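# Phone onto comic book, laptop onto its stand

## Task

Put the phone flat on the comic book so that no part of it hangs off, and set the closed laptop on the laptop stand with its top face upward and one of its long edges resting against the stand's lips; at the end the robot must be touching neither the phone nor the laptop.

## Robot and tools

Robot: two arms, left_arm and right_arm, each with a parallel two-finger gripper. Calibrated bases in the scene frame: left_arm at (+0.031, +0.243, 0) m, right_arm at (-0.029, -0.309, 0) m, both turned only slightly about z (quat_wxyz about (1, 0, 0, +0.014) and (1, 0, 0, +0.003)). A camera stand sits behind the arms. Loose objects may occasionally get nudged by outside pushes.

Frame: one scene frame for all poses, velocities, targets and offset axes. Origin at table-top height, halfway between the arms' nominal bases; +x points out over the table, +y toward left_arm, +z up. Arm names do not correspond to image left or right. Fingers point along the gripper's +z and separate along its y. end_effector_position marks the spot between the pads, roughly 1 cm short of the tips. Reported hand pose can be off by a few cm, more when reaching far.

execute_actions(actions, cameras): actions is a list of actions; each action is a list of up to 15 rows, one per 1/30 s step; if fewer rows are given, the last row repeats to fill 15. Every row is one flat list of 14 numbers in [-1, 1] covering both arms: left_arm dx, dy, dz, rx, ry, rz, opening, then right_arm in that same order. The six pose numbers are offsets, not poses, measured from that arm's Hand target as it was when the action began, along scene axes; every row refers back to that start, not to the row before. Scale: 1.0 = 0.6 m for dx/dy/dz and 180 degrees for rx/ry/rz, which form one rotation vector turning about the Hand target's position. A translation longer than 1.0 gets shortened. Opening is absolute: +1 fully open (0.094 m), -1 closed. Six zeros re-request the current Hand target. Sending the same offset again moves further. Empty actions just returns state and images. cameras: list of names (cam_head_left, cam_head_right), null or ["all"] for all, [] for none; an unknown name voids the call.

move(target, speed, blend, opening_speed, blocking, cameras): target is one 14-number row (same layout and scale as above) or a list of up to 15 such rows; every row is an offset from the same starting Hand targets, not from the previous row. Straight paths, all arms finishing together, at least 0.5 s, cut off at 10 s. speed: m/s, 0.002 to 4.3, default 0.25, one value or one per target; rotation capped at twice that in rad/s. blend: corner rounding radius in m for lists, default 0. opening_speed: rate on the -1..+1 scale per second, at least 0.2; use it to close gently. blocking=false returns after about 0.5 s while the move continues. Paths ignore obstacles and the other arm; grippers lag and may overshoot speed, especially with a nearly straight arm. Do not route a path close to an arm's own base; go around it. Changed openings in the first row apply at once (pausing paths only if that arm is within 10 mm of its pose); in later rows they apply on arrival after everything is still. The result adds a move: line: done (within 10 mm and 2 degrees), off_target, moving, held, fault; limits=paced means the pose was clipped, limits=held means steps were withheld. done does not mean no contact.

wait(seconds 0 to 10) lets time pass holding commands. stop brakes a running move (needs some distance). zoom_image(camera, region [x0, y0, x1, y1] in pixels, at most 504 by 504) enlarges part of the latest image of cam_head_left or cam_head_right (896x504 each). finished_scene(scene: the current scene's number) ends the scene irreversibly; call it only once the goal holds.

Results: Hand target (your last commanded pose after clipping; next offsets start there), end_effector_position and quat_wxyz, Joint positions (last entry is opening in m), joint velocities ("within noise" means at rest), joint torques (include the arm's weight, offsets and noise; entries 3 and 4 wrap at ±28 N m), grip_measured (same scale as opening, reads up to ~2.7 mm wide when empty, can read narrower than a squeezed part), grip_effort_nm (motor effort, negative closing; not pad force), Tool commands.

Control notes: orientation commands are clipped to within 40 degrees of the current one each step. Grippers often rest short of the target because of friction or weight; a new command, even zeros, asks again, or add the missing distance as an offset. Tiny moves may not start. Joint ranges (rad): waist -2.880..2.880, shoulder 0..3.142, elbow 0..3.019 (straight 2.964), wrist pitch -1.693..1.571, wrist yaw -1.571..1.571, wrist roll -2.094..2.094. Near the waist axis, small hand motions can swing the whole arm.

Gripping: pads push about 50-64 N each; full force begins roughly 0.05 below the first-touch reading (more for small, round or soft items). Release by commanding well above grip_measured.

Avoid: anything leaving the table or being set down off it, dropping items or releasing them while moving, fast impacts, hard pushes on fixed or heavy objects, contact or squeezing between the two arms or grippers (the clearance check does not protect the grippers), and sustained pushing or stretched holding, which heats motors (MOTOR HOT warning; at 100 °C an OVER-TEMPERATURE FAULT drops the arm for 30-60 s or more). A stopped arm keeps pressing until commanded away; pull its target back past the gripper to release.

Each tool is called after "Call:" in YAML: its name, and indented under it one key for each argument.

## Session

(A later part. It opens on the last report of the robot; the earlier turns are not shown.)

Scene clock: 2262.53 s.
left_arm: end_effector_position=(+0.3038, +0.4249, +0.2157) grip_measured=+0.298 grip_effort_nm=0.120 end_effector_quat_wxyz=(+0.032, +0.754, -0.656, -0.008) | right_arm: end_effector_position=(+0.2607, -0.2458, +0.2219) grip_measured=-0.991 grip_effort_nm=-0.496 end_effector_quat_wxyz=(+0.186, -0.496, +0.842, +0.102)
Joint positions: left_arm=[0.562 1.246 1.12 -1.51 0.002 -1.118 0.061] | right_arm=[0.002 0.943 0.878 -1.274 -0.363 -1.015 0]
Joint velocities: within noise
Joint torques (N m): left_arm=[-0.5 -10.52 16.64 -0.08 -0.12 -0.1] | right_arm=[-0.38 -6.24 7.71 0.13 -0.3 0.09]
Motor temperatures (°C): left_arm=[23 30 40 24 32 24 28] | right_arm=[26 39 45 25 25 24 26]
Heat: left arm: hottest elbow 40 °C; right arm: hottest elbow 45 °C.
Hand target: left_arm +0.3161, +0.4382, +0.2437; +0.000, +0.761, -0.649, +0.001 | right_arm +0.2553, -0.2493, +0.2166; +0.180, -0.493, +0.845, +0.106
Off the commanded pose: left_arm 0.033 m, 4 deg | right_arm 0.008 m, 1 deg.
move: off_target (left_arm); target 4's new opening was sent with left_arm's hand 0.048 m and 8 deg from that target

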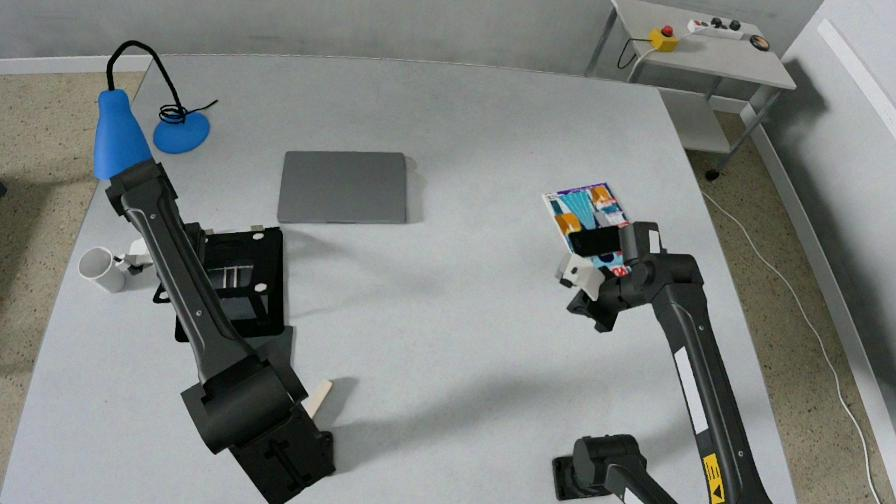

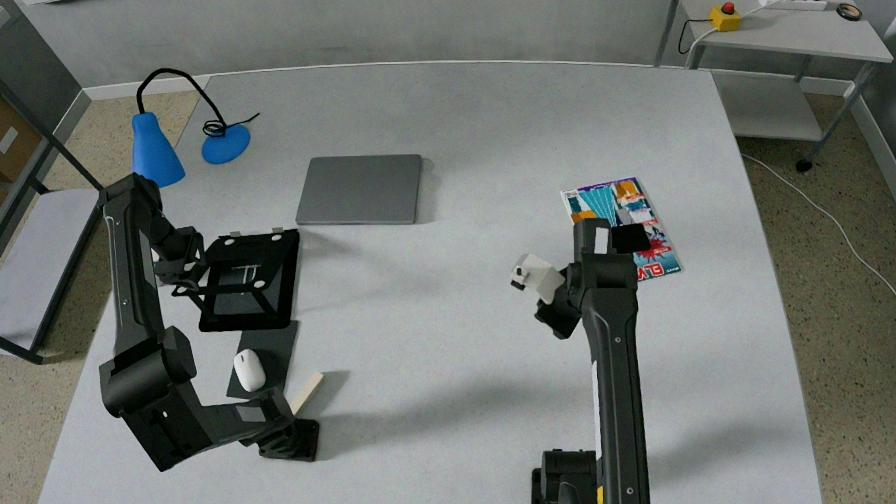

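Call:
move:
  target:
    - [0.1,-0.05,0.12,0,0,0,0.3,0,0,0,0,0,0,-1]
    - [0.573,0.02,0.05,-0.138,-0.0105,-0.0497,0.6,0.62,0.34,0.05,0.0048,-0.0018,0.1637,0.6]
    - [0.573,-0.013,-0.373,-0.138,-0.0105,-0.0497,0.6,0.666,0.3655,-0.355,0.0048,-0.0018,0.1637,0.6]
  speed: 0.35

Call:
zoom_image:
  camera: "cam_head_right"
  region: [180, 100, 500, 320]

Scene clock: 2276.63 s.
left_arm: end_effector_position=(+0.6480, +0.4347, +0.0169) grip_measured=+0.598 grip_effort_nm=0.129 end_effector_quat_wxyz=(+0.166, +0.698, -0.680, +0.152) | right_arm: end_effector_position=(+0.6523, -0.0410, +0.0232) grip_measured=+0.599 grip_effort_nm=0.061 end_effector_quat_wxyz=(-0.158, +0.689, -0.691, -0.149)
Joint positions: left_arm=[0.38 2.31 1.995 -1.46 0.407 -1.145 0.075] | right_arm=[0.274 2.319 2.033 -1.142 -0.416 -1.257 0.075]
Joint velocities: within noise
Joint torques (N m): left_arm=[-2.55 -24.7 11.95 -0.05 -0.11 0.07] | right_arm=[1.32 -24.53 9.74 0.58 -0.26 0.21]
Motor temperatures (°C): left_arm=[23 30 42 23 30 24 28] | right_arm=[26 39 46 25 25 24 26]
Heat: left arm: hottest elbow 42 °C; right arm: hottest elbow 46 °C.
Hand target: left_arm +0.6598, +0.4304, +0.0198; +0.153, +0.690, -0.691, +0.152 | right_arm +0.6548, -0.0298, +0.0034; -0.153, +0.691, -0.690, -0.153
Off the commanded pose: left_arm 0.013 m, 2 deg | right_arm 0.023 m, 1 deg.
move: off_target (left_arm, right_arm); target 2's new opening was sent with left_arm's hand 0.030 m and 12 deg from that target

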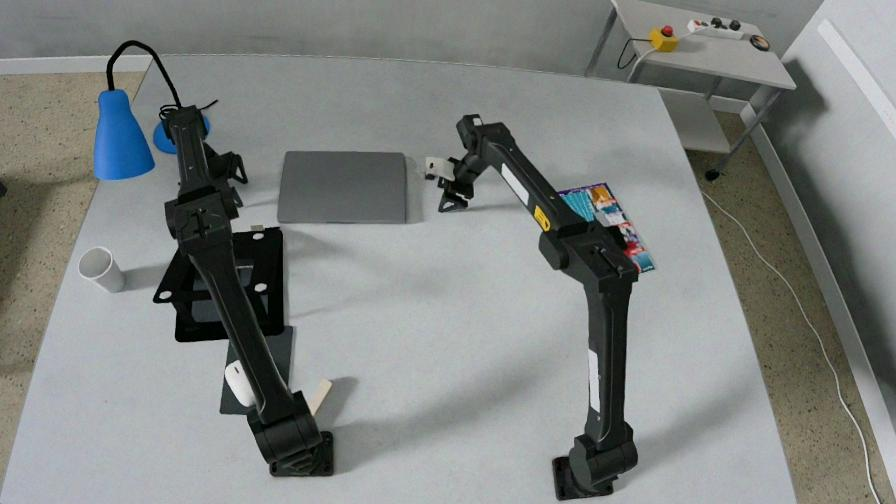

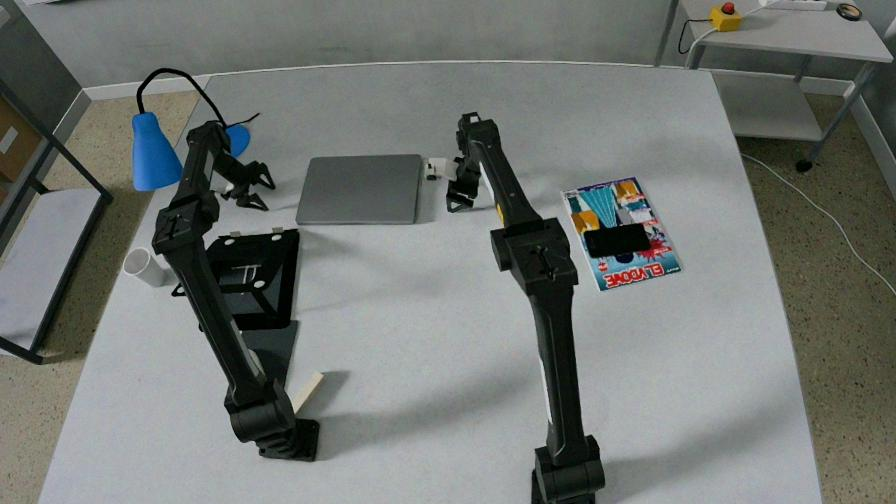

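Scaled by 1.575.

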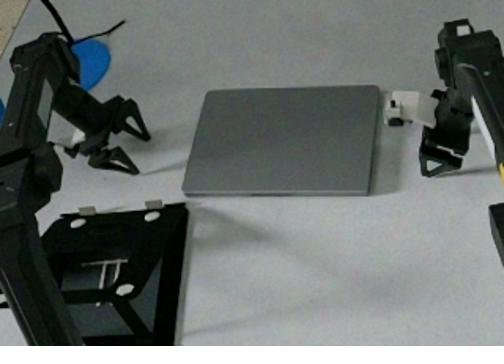

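Call:
move:
  target:
    - [0.0,-0.25,-0.02,0,0,0,0.6,0.0,0.28,-0.005,0,0,0,0.6]
    - [-0.03,-0.52,-0.02,0,0,0,0.6,-0.03,0.01,-0.005,0,0,0,0.6]
    - [-0.4,-0.52,-0.02,0,0,0,0.6,-0.4,0.01,-0.005,0,0,0,0.6]
  speed: 0.18

Call:
zoom_image:
  camera: "cam_head_right"
  region: [180, 130, 500, 350]

Scene clock: 2284.27 s.
left_arm: end_effector_position=(+0.4563, +0.1944, +0.0157) grip_measured=+0.598 grip_effort_nm=0.129 end_effector_quat_wxyz=(+0.085, +0.704, -0.688, +0.157) | right_arm: end_effector_position=(+0.4555, -0.1120, +0.0171) grip_measured=+0.599 grip_effort_nm=0.051 end_effector_quat_wxyz=(-0.155, +0.670, -0.719, -0.100)
Joint positions: left_arm=[-0.003 1.633 0.913 -0.75 0.344 -1.586 0.075] | right_arm=[0.279 1.792 1.136 -0.72 -0.317 -1.186 0.075]
Joint velocities: within noise
Joint torques (N m): left_arm=[-11.75 -14.62 3.82 -0.28 3.22 -0.9] | right_arm=[10.81 -16.26 5.23 1.52 -2.77 0.84]
Motor temperatures (°C): left_arm=[23 30 41 23 32 24 28] | right_arm=[26 40 45 25 26 24 26]
Heat: left arm: hottest elbow 41 °C; right arm: hottest elbow 45 °C.
Hand target: left_arm +0.4197, +0.1184, +0.0079; +0.153, +0.690, -0.691, +0.152 | right_arm +0.4148, -0.0240, +0.0004; -0.153, +0.691, -0.690, -0.153
Off the commanded pose: left_arm 0.085 m, 8 deg | right_arm 0.099 m, 7 deg.
move: off_target (left_arm, right_arm)

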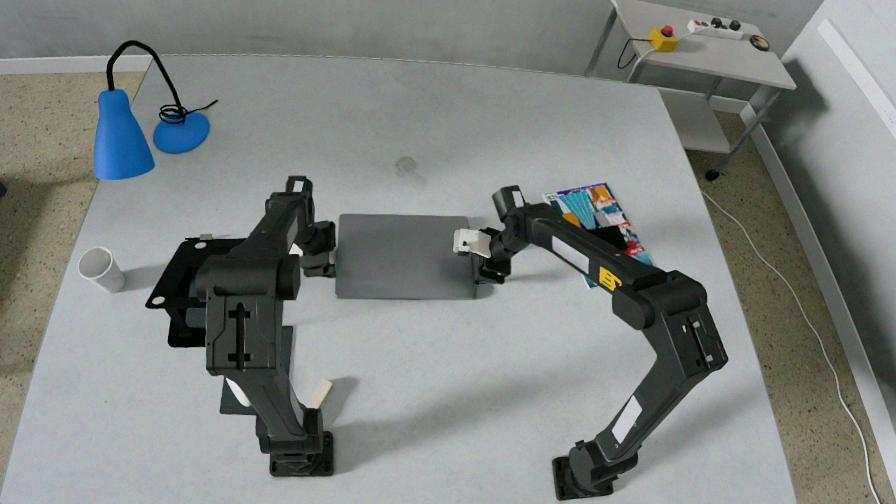

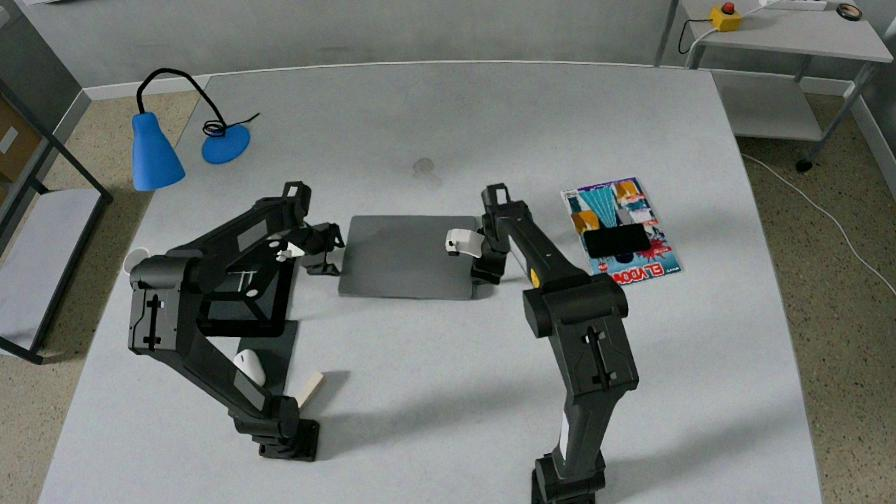

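Scaled by 1.575.

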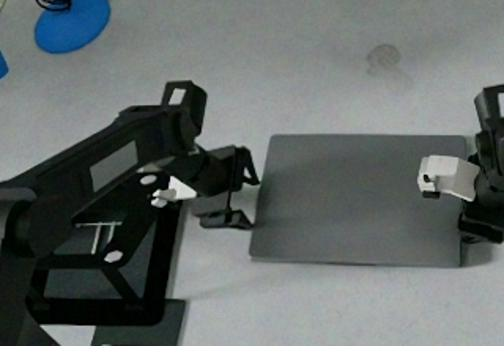

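Call:
move:
  target:
    - [0.0,-0.12,0.0,0,0,0,0.6,0.0,0.12,0.0,0,0,0,0.6]
    - [0,-0.12,0.3,0,0,0,0.6,0,0.12,0.3,0,0,0,0.6]
  speed: 0.15

Call:
zoom_image:
  camera: "cam_head_right"
  region: [230, 130, 550, 350]

Scene clock: 2290.67 s.
left_arm: end_effector_position=(+0.4010, +0.0551, +0.1641) grip_measured=+0.599 grip_effort_nm=0.095 end_effector_quat_wxyz=(+0.165, +0.694, -0.688, +0.132) | right_arm: end_effector_position=(+0.3886, -0.0463, +0.0916) grip_measured=+0.600 grip_effort_nm=-0.037 end_effector_quat_wxyz=(+0.087, -0.645, +0.739, +0.174)
Joint positions: left_arm=[-0.325 1.404 1.087 -1.168 0.419 -1.894 0.075] | right_arm=[0.425 1.683 1.213 -1.03 -0.385 -0.991 0.075]
Joint velocities: within noise
Joint torques (N m): left_arm=[-1.96 -11.87 15.95 0.13 0.06 -0.07] | right_arm=[0.91 -16.38 7.09 0.23 -0.24 0.04]
Motor temperatures (°C): left_arm=[23 30 41 23 39 24 28] | right_arm=[26 40 45 25 32 24 26]
Heat: left arm: hottest elbow 41 °C; right arm: hottest elbow 45 °C.
Hand target: left_arm +0.4198, +0.0464, +0.1880; +0.153, +0.690, -0.691, +0.153 | right_arm +0.3848, -0.0455, +0.0841; +0.077, -0.649, +0.736, +0.176 (not the last commanded pose)
Off the commanded pose: left_arm 0.031 m, 3 deg | right_arm 0.132 m, 11 deg.
move: held (right_arm; a check stopped the path), off_target (left_arm); limits=held
pose unreachable (right arm): on one or more control steps of this call, first in action 0 (counted from 0), this arm could not follow its commanded pose, so it was not sent that pose on those steps. It may still have moved: this result reports where it is.
cause: moving toward the commanded pose would bring a part of the arm too close to another arm (this arm's wrist camera and the left arm's wrist (the part past joint 5), along the way the arms are being sent, or toward where that arm still pushes).

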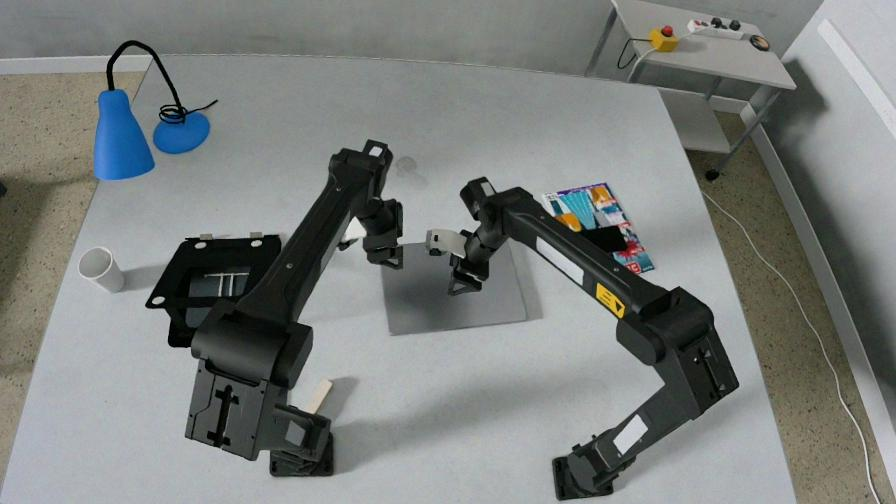

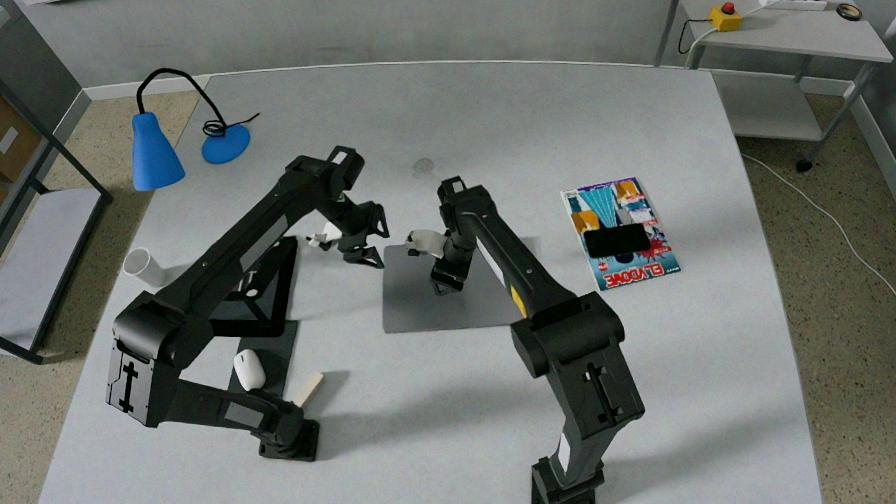

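Scaled by 1.575.

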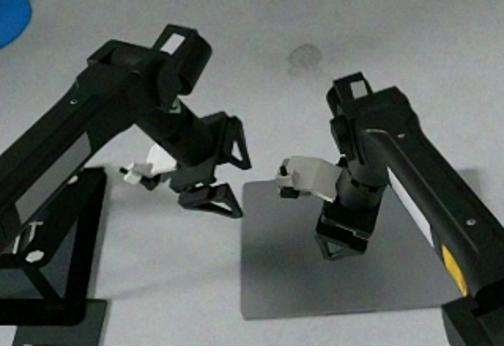

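Call:
move:
  target:
    - [0.0,0.173,0.0,-0.0556,0,0,0.6,0.0,-0.05,0.2,0,0,0,0.6]
    - [0.0,0.173,-0.1,-0.0556,0,0,0.6,0.084,-0.399,0.15,0.079,-0.0545,0.024,0.6]
    - [0.0,0.173,-0.3,-0.0556,0,0,0.6,0.084,-0.399,-0.14,0.079,-0.0545,0.024,0.6]
  speed: 0.25

Call:
zoom_image:
  camera: "cam_head_right"
  region: [280, 150, 600, 370]

Scene clock: 2299.13 s.
left_arm: end_effector_position=(+0.4201, +0.1468, +0.0129) grip_measured=+0.599 grip_effort_nm=0.090 end_effector_quat_wxyz=(+0.214, +0.672, -0.677, +0.212) | right_arm: end_effector_position=(+0.4366, -0.2843, +0.0151) grip_measured=+0.600 grip_effort_nm=-0.032 end_effector_quat_wxyz=(-0.220, +0.675, -0.673, -0.208)
Joint positions: left_arm=[-0.018 1.66 0.867 -0.79 0.611 -1.549 0.075] | right_arm=[-0.166 1.832 1.126 -0.959 -0.609 -1.764 0.075]
Joint velocities: within noise
Joint torques (N m): left_arm=[-1.2 -12.92 6.58 0.73 0.25 0.04] | right_arm=[0.62 -15.62 5.82 0.36 -0.15 0.15]
Motor temperatures (°C): left_arm=[23 30 42 23 36 24 27] | right_arm=[26 40 44 25 29 24 25]
Heat: left arm: hottest elbow 42 °C; right arm: hottest elbow 44 °C.
Hand target: left_arm +0.4196, +0.1503, +0.0078; +0.213, +0.674, -0.675, +0.212 | right_arm +0.4351, -0.2850, +0.0001; -0.213, +0.674, -0.675, -0.213
Off the commanded pose: left_arm 0.006 m, 0 deg | right_arm 0.015 m, 1 deg.
move: off_target (right_arm)

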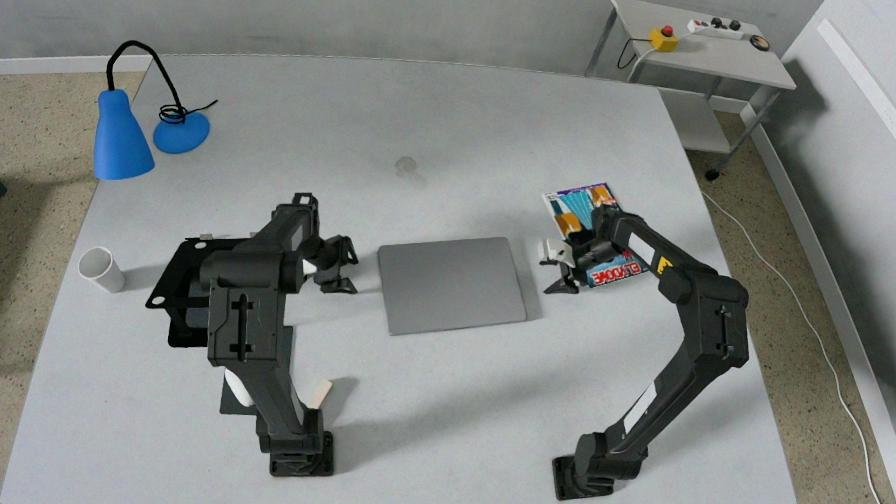

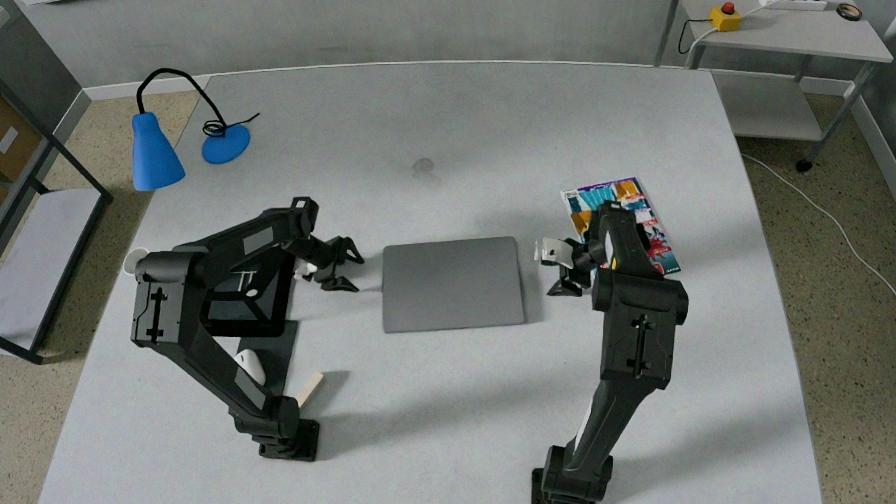

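Scaled by 1.575.

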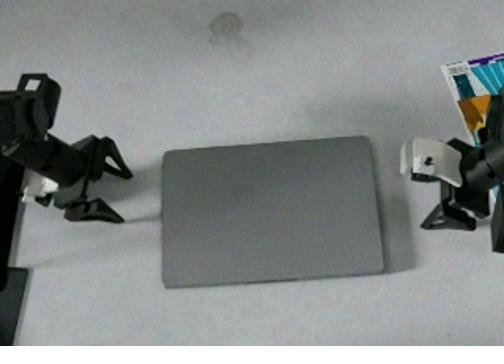

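Call:
move:
  target:
    - [0.0,-0.22,0.0,0,0,0,0.6,0.0,0.23,-0.005,0,0,0,0.6]
    - [0,-0.22,0.46,0,0,0,0.6,0,0.23,-0.005,0,0,0,0.6]
  speed: [0.15,0.2]

Call:
zoom_image:
  camera: "cam_head_right"
  region: [280, 150, 600, 370]

Scene clock: 2304.50 s.
left_arm: end_effector_position=(+0.4023, +0.0200, +0.2550) grip_measured=+0.599 grip_effort_nm=0.076 end_effector_quat_wxyz=(+0.227, +0.678, -0.673, +0.187) | right_arm: end_effector_position=(+0.4410, -0.1534, +0.0165) grip_measured=+0.600 grip_effort_nm=-0.037 end_effector_quat_wxyz=(-0.224, +0.679, -0.670, -0.198)
Joint positions: left_arm=[-0.345 1.363 1.25 -1.308 0.581 -1.94 0.075] | right_arm=[0.117 1.794 1.073 -0.728 -0.597 -1.423 0.075]
Joint velocities: within noise
Joint torques (N m): left_arm=[-0.44 -11.52 17.07 -0.02 0.2 -0.04] | right_arm=[1.38 -14.56 5.83 0.88 -0.66 0.31]
Motor temperatures (°C): left_arm=[23 30 42 23 35 24 27] | right_arm=[26 40 44 25 29 24 25]
Heat: left arm: hottest elbow 42 °C; right arm: hottest elbow 44 °C.
Hand target: left_arm +0.4197, +0.0182, +0.2840; +0.213, +0.674, -0.675, +0.212 | right_arm +0.4352, -0.1469, -0.0029; -0.213, +0.674, -0.675, -0.213
Off the commanded pose: left_arm 0.034 m, 3 deg | right_arm 0.021 m, 2 deg.
move: off_target (left_arm, right_arm)

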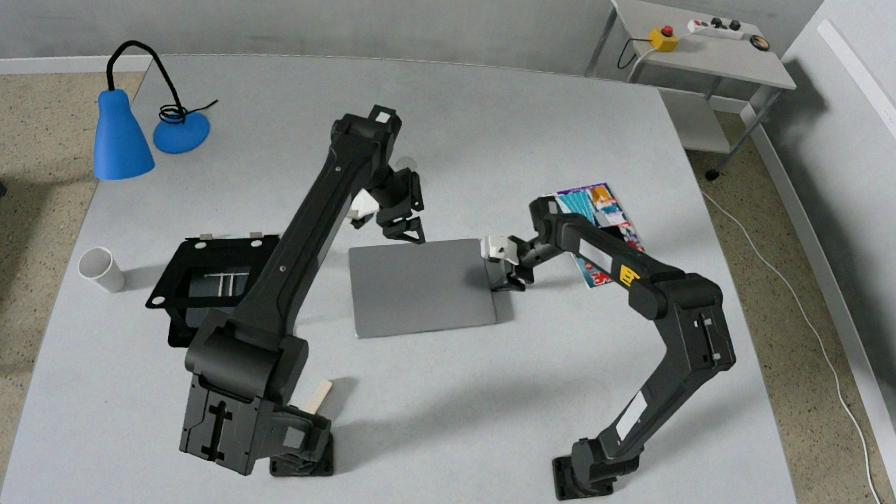

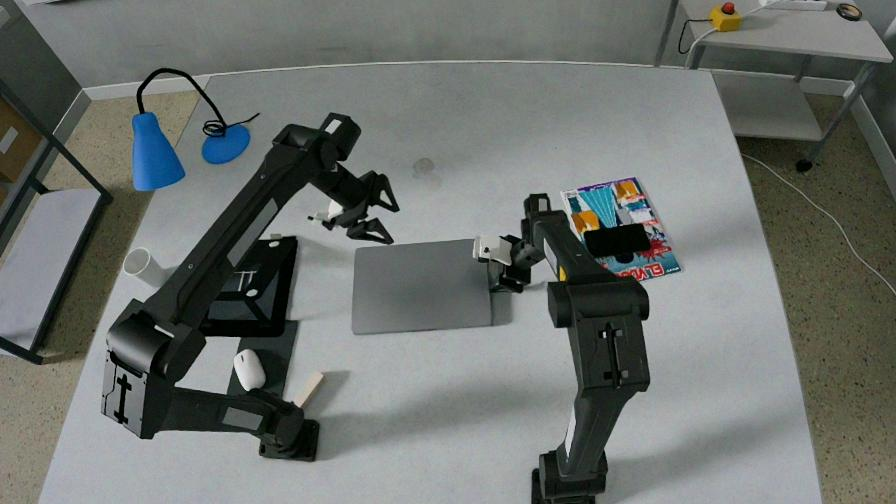

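Scaled by 1.575.

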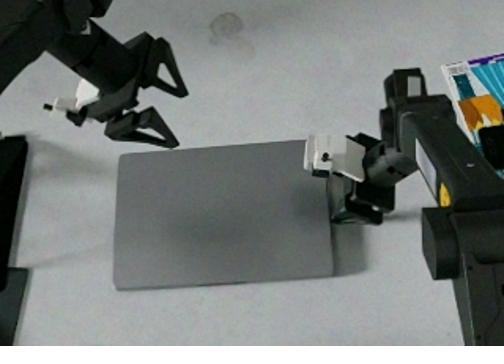

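Call:
move:
  target:
    - [0,0.42,0.0,0,0,0,0.6,0,-0.1,0.0,0,0,0,0.6]
    - [0,0.42,-0.47,0,0,0,0.6,0,-0.1,0.0,0,0,0,0.6]
    - [0,0.08,-0.47,0,0,0,0.6,0,0.15,-0.005,0,0,0,0.6]
  speed: [0.3,0.3,0.12]

Call:
zoom_image:
  camera: "cam_head_right"
  region: [280, 150, 600, 370]

Scene clock: 2319.50 s.
left_arm: end_effector_position=(+0.4248, +0.0682, +0.0288) grip_measured=+0.599 grip_effort_nm=0.071 end_effector_quat_wxyz=(+0.207, +0.672, -0.673, +0.229) | right_arm: end_effector_position=(+0.4430, -0.0990, +0.0166) grip_measured=+0.600 grip_effort_nm=-0.032 end_effector_quat_wxyz=(-0.223, +0.667, -0.687, -0.185)
Joint positions: left_arm=[-0.212 1.616 0.856 -0.645 0.608 -1.804 0.075] | right_arm=[0.239 1.792 1.073 -0.626 -0.547 -1.233 0.075]
Joint velocities: within noise
Joint torques (N m): left_arm=[-2.2 -8.47 6.39 1.88 -0.11 0.11] | right_arm=[5.54 -12.81 7.83 1.5 -1.34 0.53]
Motor temperatures (°C): left_arm=[23 30 43 23 33 24 27] | right_arm=[26 39 43 25 28 24 25]
Heat: left arm: hottest elbow 43 °C; right arm: hottest elbow 43 °C.
Hand target: left_arm +0.4196, +0.0663, +0.0019; +0.213, +0.674, -0.675, +0.212 | right_arm +0.4352, -0.0569, -0.0059; -0.213, +0.674, -0.675, -0.213
Off the commanded pose: left_arm 0.027 m, 2 deg | right_arm 0.048 m, 4 deg.
move: off_target (left_arm, right_arm)

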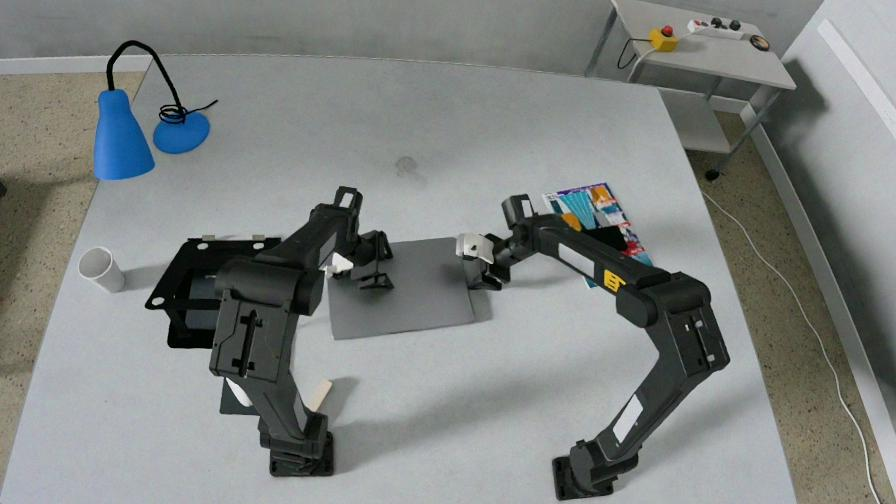

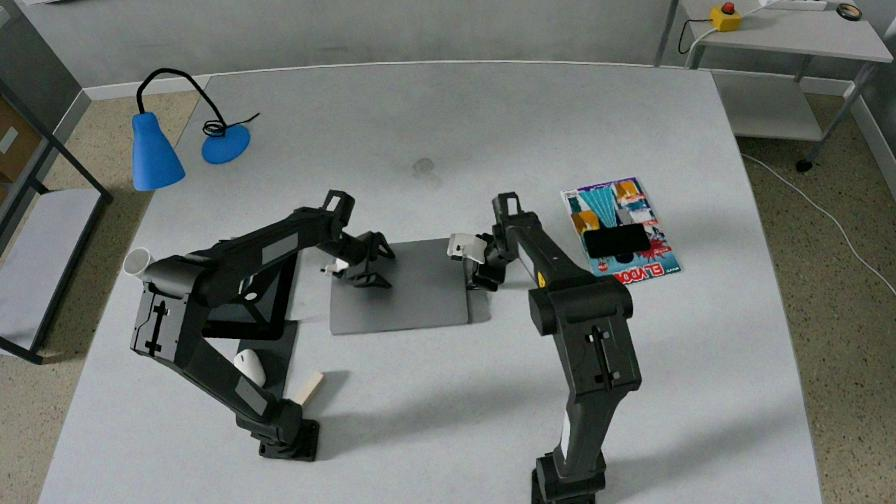

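Scaled by 1.575.

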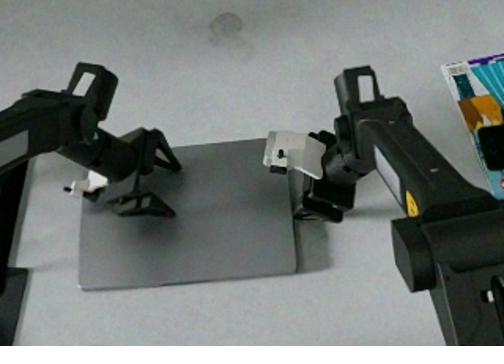

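Call:
move:
  target:
    - [0,0,0.17,0,0,0,0.6,0,0,0,0,0,0,0.6]
    - [0.017,0.34,0.17,0,0,0,0.6,0,-0.03,0,0,0,0,0.6]
    - [0.017,0.34,-0.005,0,0,0,0.6,0,-0.03,0,0,0,0,0.6]

Scene clock: 2340.40 s.
left_arm: end_effector_position=(+0.4505, +0.2666, +0.0573) grip_measured=+0.599 grip_effort_nm=0.076 end_effector_quat_wxyz=(+0.181, +0.676, -0.671, +0.246) | right_arm: end_effector_position=(+0.4391, -0.0833, +0.0164) grip_measured=+0.600 grip_effort_nm=-0.032 end_effector_quat_wxyz=(-0.230, +0.672, -0.676, -0.197)
Joint positions: left_arm=[0.27 1.663 1.02 -1.029 0.614 -1.248 0.075] | right_arm=[0.263 1.799 1.073 -0.608 -0.574 -1.226 0.075]
Joint velocities: within noise
Joint torques (N m): left_arm=[-1.08 -6.24 4.11 1.07 -1.03 0.53] | right_arm=[1.55 -13.63 7.43 0.44 -0.71 0.13]
Motor temperatures (°C): left_arm=[23 29 41 24 31 24 27] | right_arm=[26 40 42 25 29 24 25]
Heat: left arm: hottest elbow 41 °C; right arm: hottest elbow 42 °C.
Hand target: left_arm +0.4298, +0.2702, -0.0010; +0.213, +0.674, -0.675, +0.212 | right_arm +0.4352, -0.0749, -0.0059; -0.213, +0.674, -0.675, -0.213
Off the commanded pose: left_arm 0.062 m, 5 deg | right_arm 0.024 m, 3 deg.
move: off_target (left_arm, right_arm)

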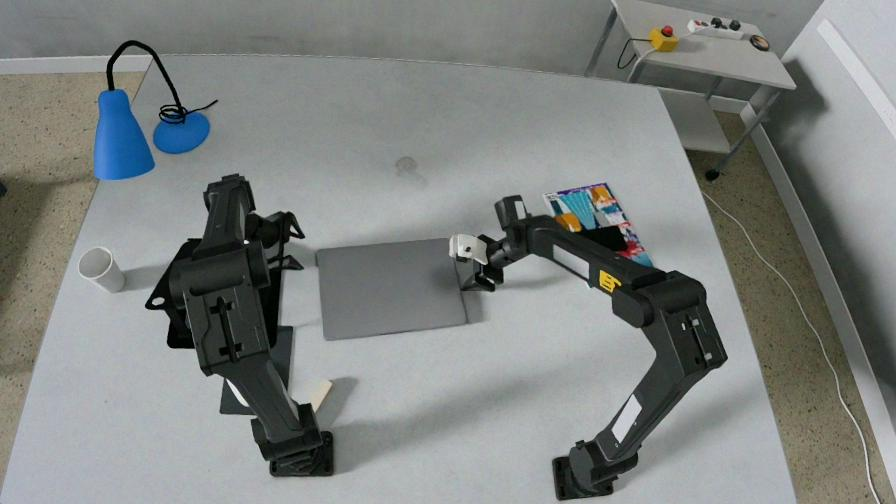

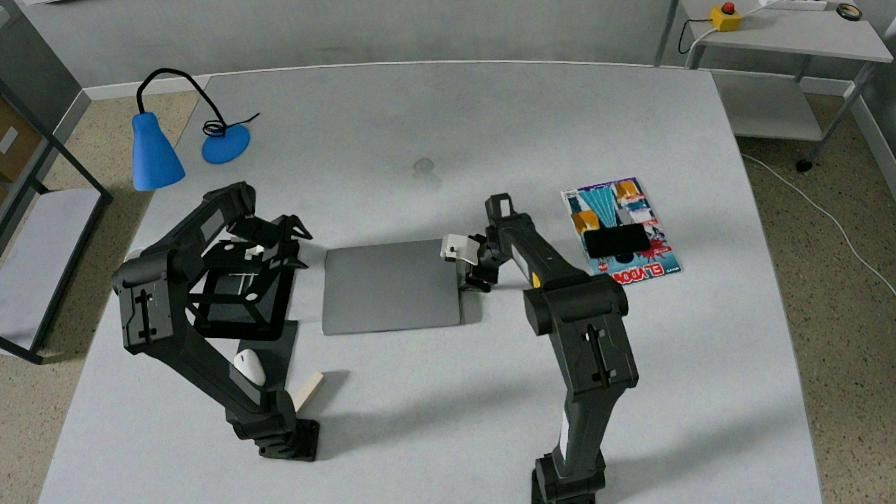

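Call:
move:
  target:
    - [0,-0.02,0.2,0.194,0,0,0.6,0,-0.1,0,0,0,0,0.6]
    - [0.01,-0.03,0.0,0.194,0,0,0.6,0,-0.18,0,0,0,0,0.6]
    - [0.01,-0.29,0.0,0.194,0,0,0.6,0,-0.18,0,0,0,0,0.6]

Scene clock: 2362.73 s.
left_arm: end_effector_position=(+0.4300, +0.1345, +0.0106) grip_measured=+0.599 grip_effort_nm=0.071 end_effector_quat_wxyz=(-0.018, +0.712, -0.702, -0.006) | right_arm: end_effector_position=(+0.4428, -0.1812, +0.0151) grip_measured=+0.600 grip_effort_nm=-0.037 end_effector_quat_wxyz=(-0.231, +0.673, -0.673, -0.204)
Joint positions: left_arm=[-0.308 1.647 0.952 -0.869 -0.037 -1.864 0.075] | right_arm=[0.052 1.801 1.073 -0.757 -0.621 -1.485 0.075]
Joint velocities: within noise
Joint torques (N m): left_arm=[-6.12 -8.82 11.78 0.51 1.35 -0.46] | right_arm=[0.56 -14.56 5.74 0.21 -0.05 0.05]
Motor temperatures (°C): left_arm=[23 29 39 24 32 24 27] | right_arm=[26 39 42 25 27 24 25]
Heat: left arm: hottest elbow 39 °C; right arm: hottest elbow 42 °C.
Hand target: left_arm +0.4359, +0.0963, -0.0011; +0.001, +0.707, -0.707, +0.000 | right_arm +0.4352, -0.1829, -0.0059; -0.213, +0.674, -0.675, -0.213
Off the commanded pose: left_arm 0.040 m, 2 deg | right_arm 0.022 m, 2 deg.
move: off_target (left_arm, right_arm)

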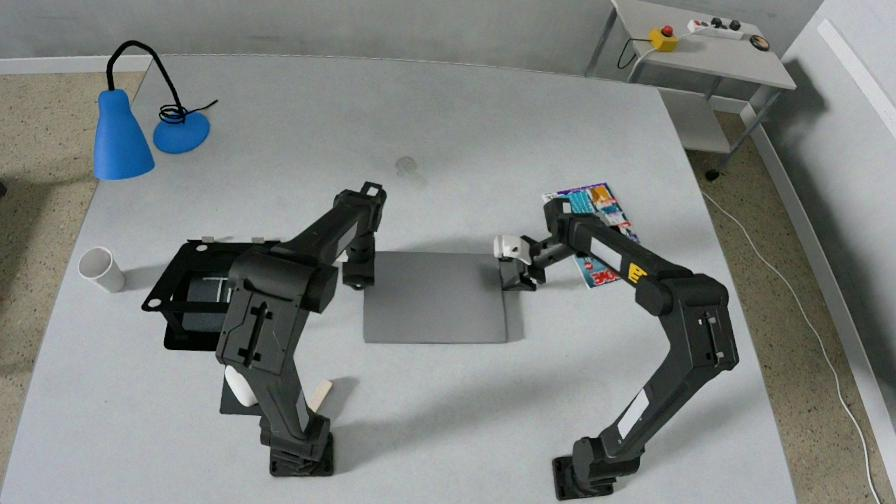

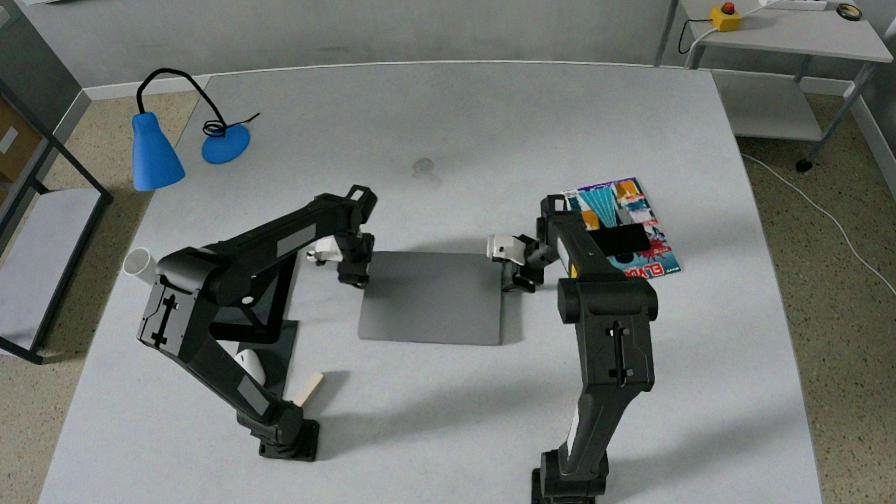

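Call:
move:
  target:
    - [0,0.12,0.03,-0.12,0,0,0.6,0,-0.08,0.03,0,0,0,0.6]
    - [-0.06,0.12,0.0,-0.12,0,0,0.6,-0.06,-0.08,0,0,0,0,0.6]
    - [-0.06,0.0,0.0,-0.12,0,0,0.6,-0.06,0.08,0,0,0,0,0.6]

Call:
zoom_image:
  camera: "cam_head_left"
  region: [300, 160, 600, 360]

Call:
zoom_image:
  camera: "cam_head_right"
  region: [300, 160, 600, 360]

Scene clock: 2368.43 s.
left_arm: end_effector_position=(+0.4122, +0.1299, +0.0118) grip_measured=+0.599 grip_effort_nm=0.066 end_effector_quat_wxyz=(+0.111, +0.704, -0.689, +0.133) | right_arm: end_effector_position=(+0.4159, -0.1814, +0.0150) grip_measured=+0.600 grip_effort_nm=-0.027 end_effector_quat_wxyz=(-0.221, +0.665, -0.690, -0.181)
Joint positions: left_arm=[-0.169 1.579 0.832 -0.737 0.339 -1.747 0.075] | right_arm=[0.073 1.723 0.972 -0.694 -0.567 -1.42 0.075]
Joint velocities: within noise
Joint torques (N m): left_arm=[-7.59 -10.46 6.3 1.73 1.27 -0.48] | right_arm=[6.59 -13.1 4.59 1.91 -1.5 0.64]
Motor temperatures (°C): left_arm=[23 29 39 24 32 24 27] | right_arm=[26 39 42 25 27 24 25]
Heat: left arm: hottest elbow 39 °C; right arm: hottest elbow 42 °C.
Hand target: left_arm +0.3997, +0.0962, -0.0012; +0.133, +0.694, -0.695, +0.132 | right_arm +0.3992, -0.1350, -0.0059; -0.213, +0.674, -0.675, -0.213
Off the commanded pose: left_arm 0.038 m, 3 deg | right_arm 0.054 m, 4 deg.
move: off_target (left_arm, right_arm)

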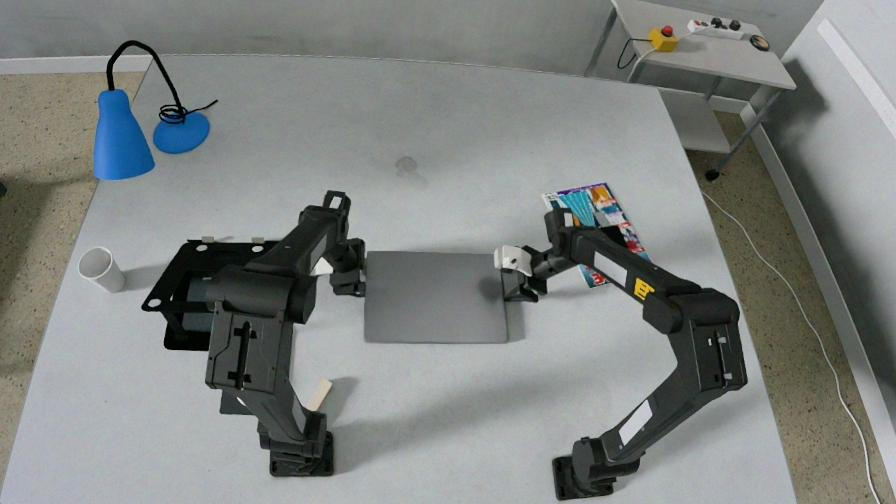

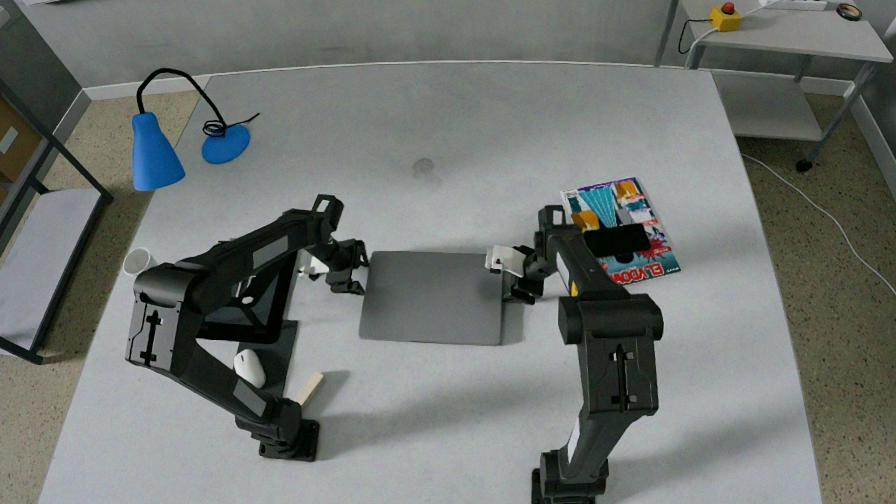

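Scaled by 1.680.

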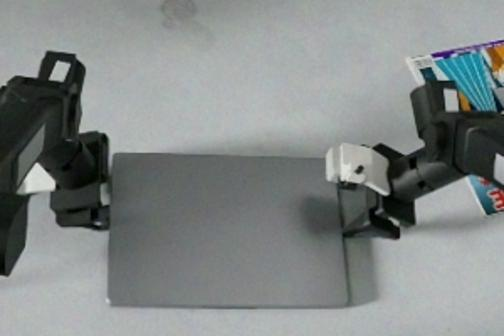

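Scaled by 1.680.

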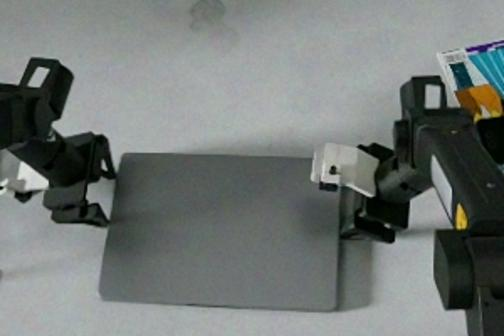

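Call:
move:
  target:
    - [0,-0.2,0.0,0,0,0,0.6,0,0.13,0,0,0,0,0.6]
    - [0,-0.2,0.28,0,0,0,0.6,0,0.13,0,0,0,0,0.6]
  speed: 0.12

Call:
zoom_image:
  camera: "cam_head_right"
  region: [300, 160, 600, 360]

Scene clock: 2375.47 s.
left_arm: end_effector_position=(+0.4107, +0.0788, +0.1561) grip_measured=+0.600 grip_effort_nm=0.017 end_effector_quat_wxyz=(+0.087, +0.771, -0.623, +0.101) | right_arm: end_effector_position=(+0.4282, -0.1801, +0.0173) grip_measured=+0.600 grip_effort_nm=-0.012 end_effector_quat_wxyz=(-0.212, +0.659, -0.711, -0.124)
Joint positions: left_arm=[-0.336 1.382 1.068 -1.129 0.236 -2.106 0.075] | right_arm=[0.111 1.695 0.963 -0.627 -0.451 -1.33 0.075]
Joint velocities: within noise
Joint torques (N m): left_arm=[-14.45 -10.05 14.32 1.39 3.96 0.26] | right_arm=[14.27 -11.16 6.09 1.59 -4.34 1.25]
Motor temperatures (°C): left_arm=[23 29 39 24 40 24 27] | right_arm=[26 39 41 25 33 24 25]
Heat: left arm: hottest wrist yaw 40 °C; right arm: hottest elbow 41 °C.
Hand target: left_arm +0.3997, -0.0237, +0.1670; +0.133, +0.694, -0.695, +0.133 | right_arm +0.3992, -0.0569, -0.0058; -0.213, +0.674, -0.675, -0.213
Off the commanded pose: left_arm 0.104 m, 14 deg | right_arm 0.129 m, 11 deg.
move: off_target (left_arm, right_arm)

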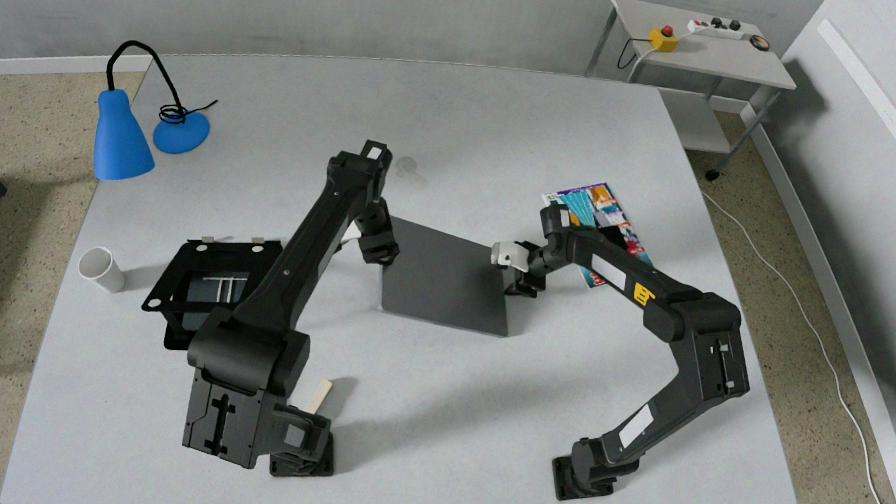

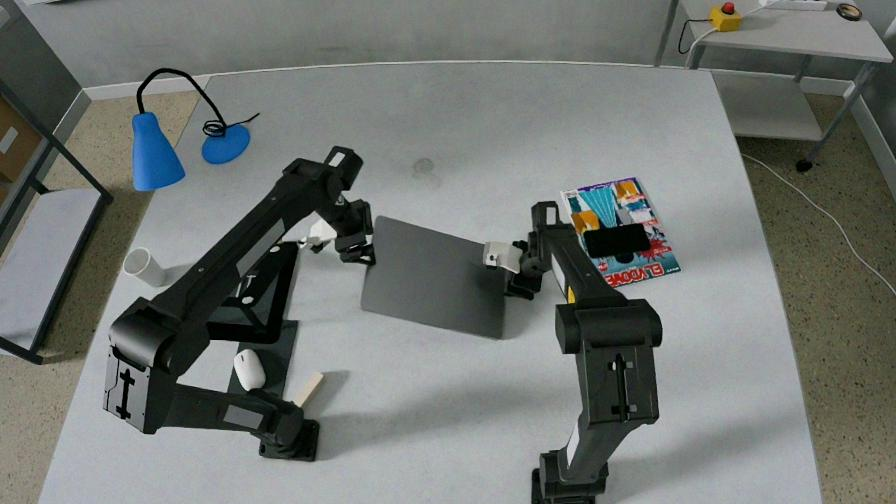

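Scaled by 1.680.

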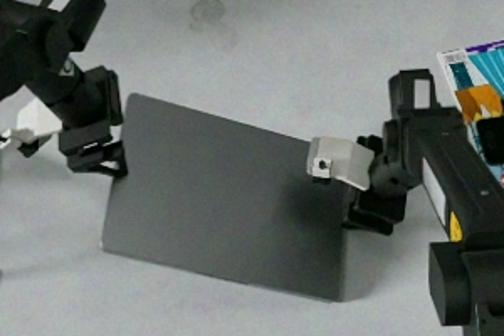

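Call:
move:
  target:
    - [0,0.02,0.1,0,0,0,0.6,0,0.02,0,0,0,0,0.6]
    - [0,0.2,0.1,0,0,0,0.6,0,0.22,0,0,0,0,0.6]
  speed: 0.1

Scene clock: 2384.53 s.
left_arm: end_effector_position=(+0.4216, +0.1184, +0.2729) grip_measured=+0.600 grip_effort_nm=0.017 end_effector_quat_wxyz=(+0.083, +0.719, -0.666, +0.182) | right_arm: end_effector_position=(+0.4091, -0.0188, +0.0161) grip_measured=+0.600 grip_effort_nm=-0.017 end_effector_quat_wxyz=(+0.208, -0.624, +0.733, +0.173)
Joint positions: left_arm=[-0.194 1.263 1.245 -1.33 0.339 -1.852 0.075] | right_arm=[0.44 1.759 1.027 -0.499 -0.439 -0.887 0.075]
Joint velocities: within noise
Joint torques (N m): left_arm=[-5.25 -6.89 5.24 -0.42 1.37 0.53] | right_arm=[10.23 -9.29 11.84 2.48 -2.42 0.1]
Motor temperatures (°C): left_arm=[23 29 40 24 46 24 27] | right_arm=[27 39 42 25 44 24 25]
Heat: left arm: hottest wrist yaw 46 °C; right arm: hottest wrist yaw 44 °C.
Hand target: left_arm +0.3998, +0.0963, +0.2271; +0.133, +0.694, -0.695, +0.133 | right_arm +0.3991, +0.0751, -0.0059; +0.213, -0.674, +0.675, +0.213
Off the commanded pose: left_arm 0.055 m, 9 deg | right_arm 0.097 m, 10 deg.
move: off_target (left_arm, right_arm)

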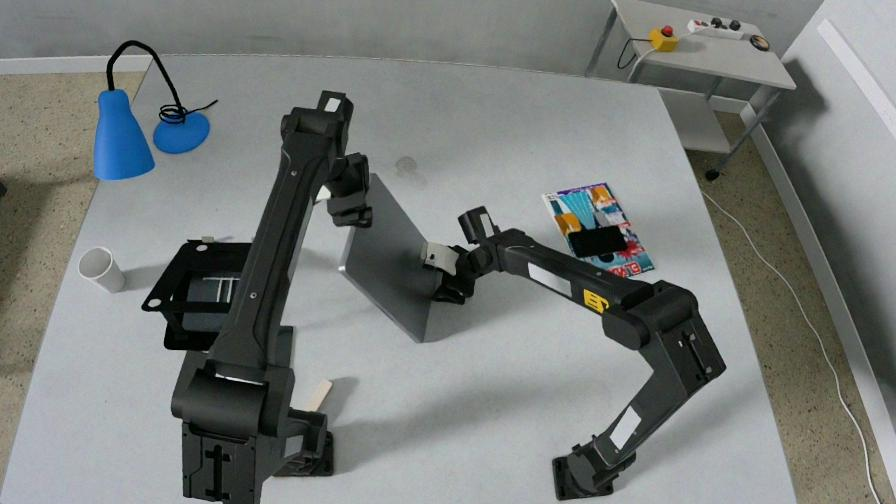

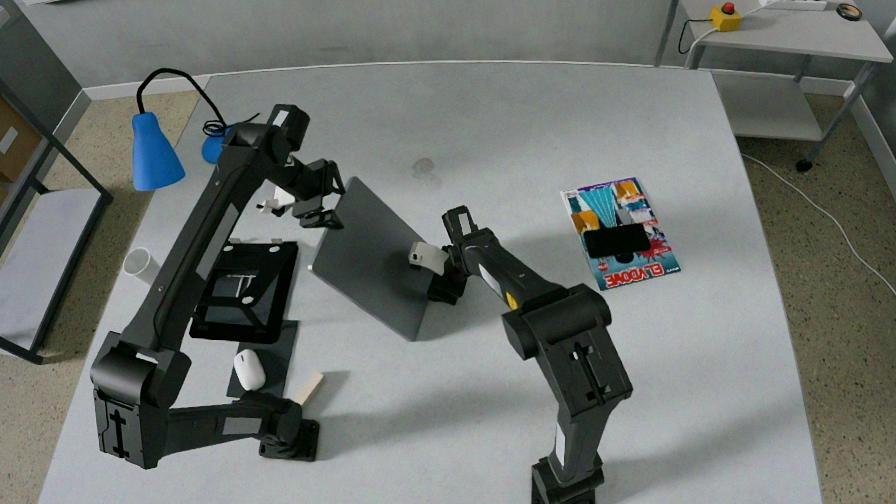

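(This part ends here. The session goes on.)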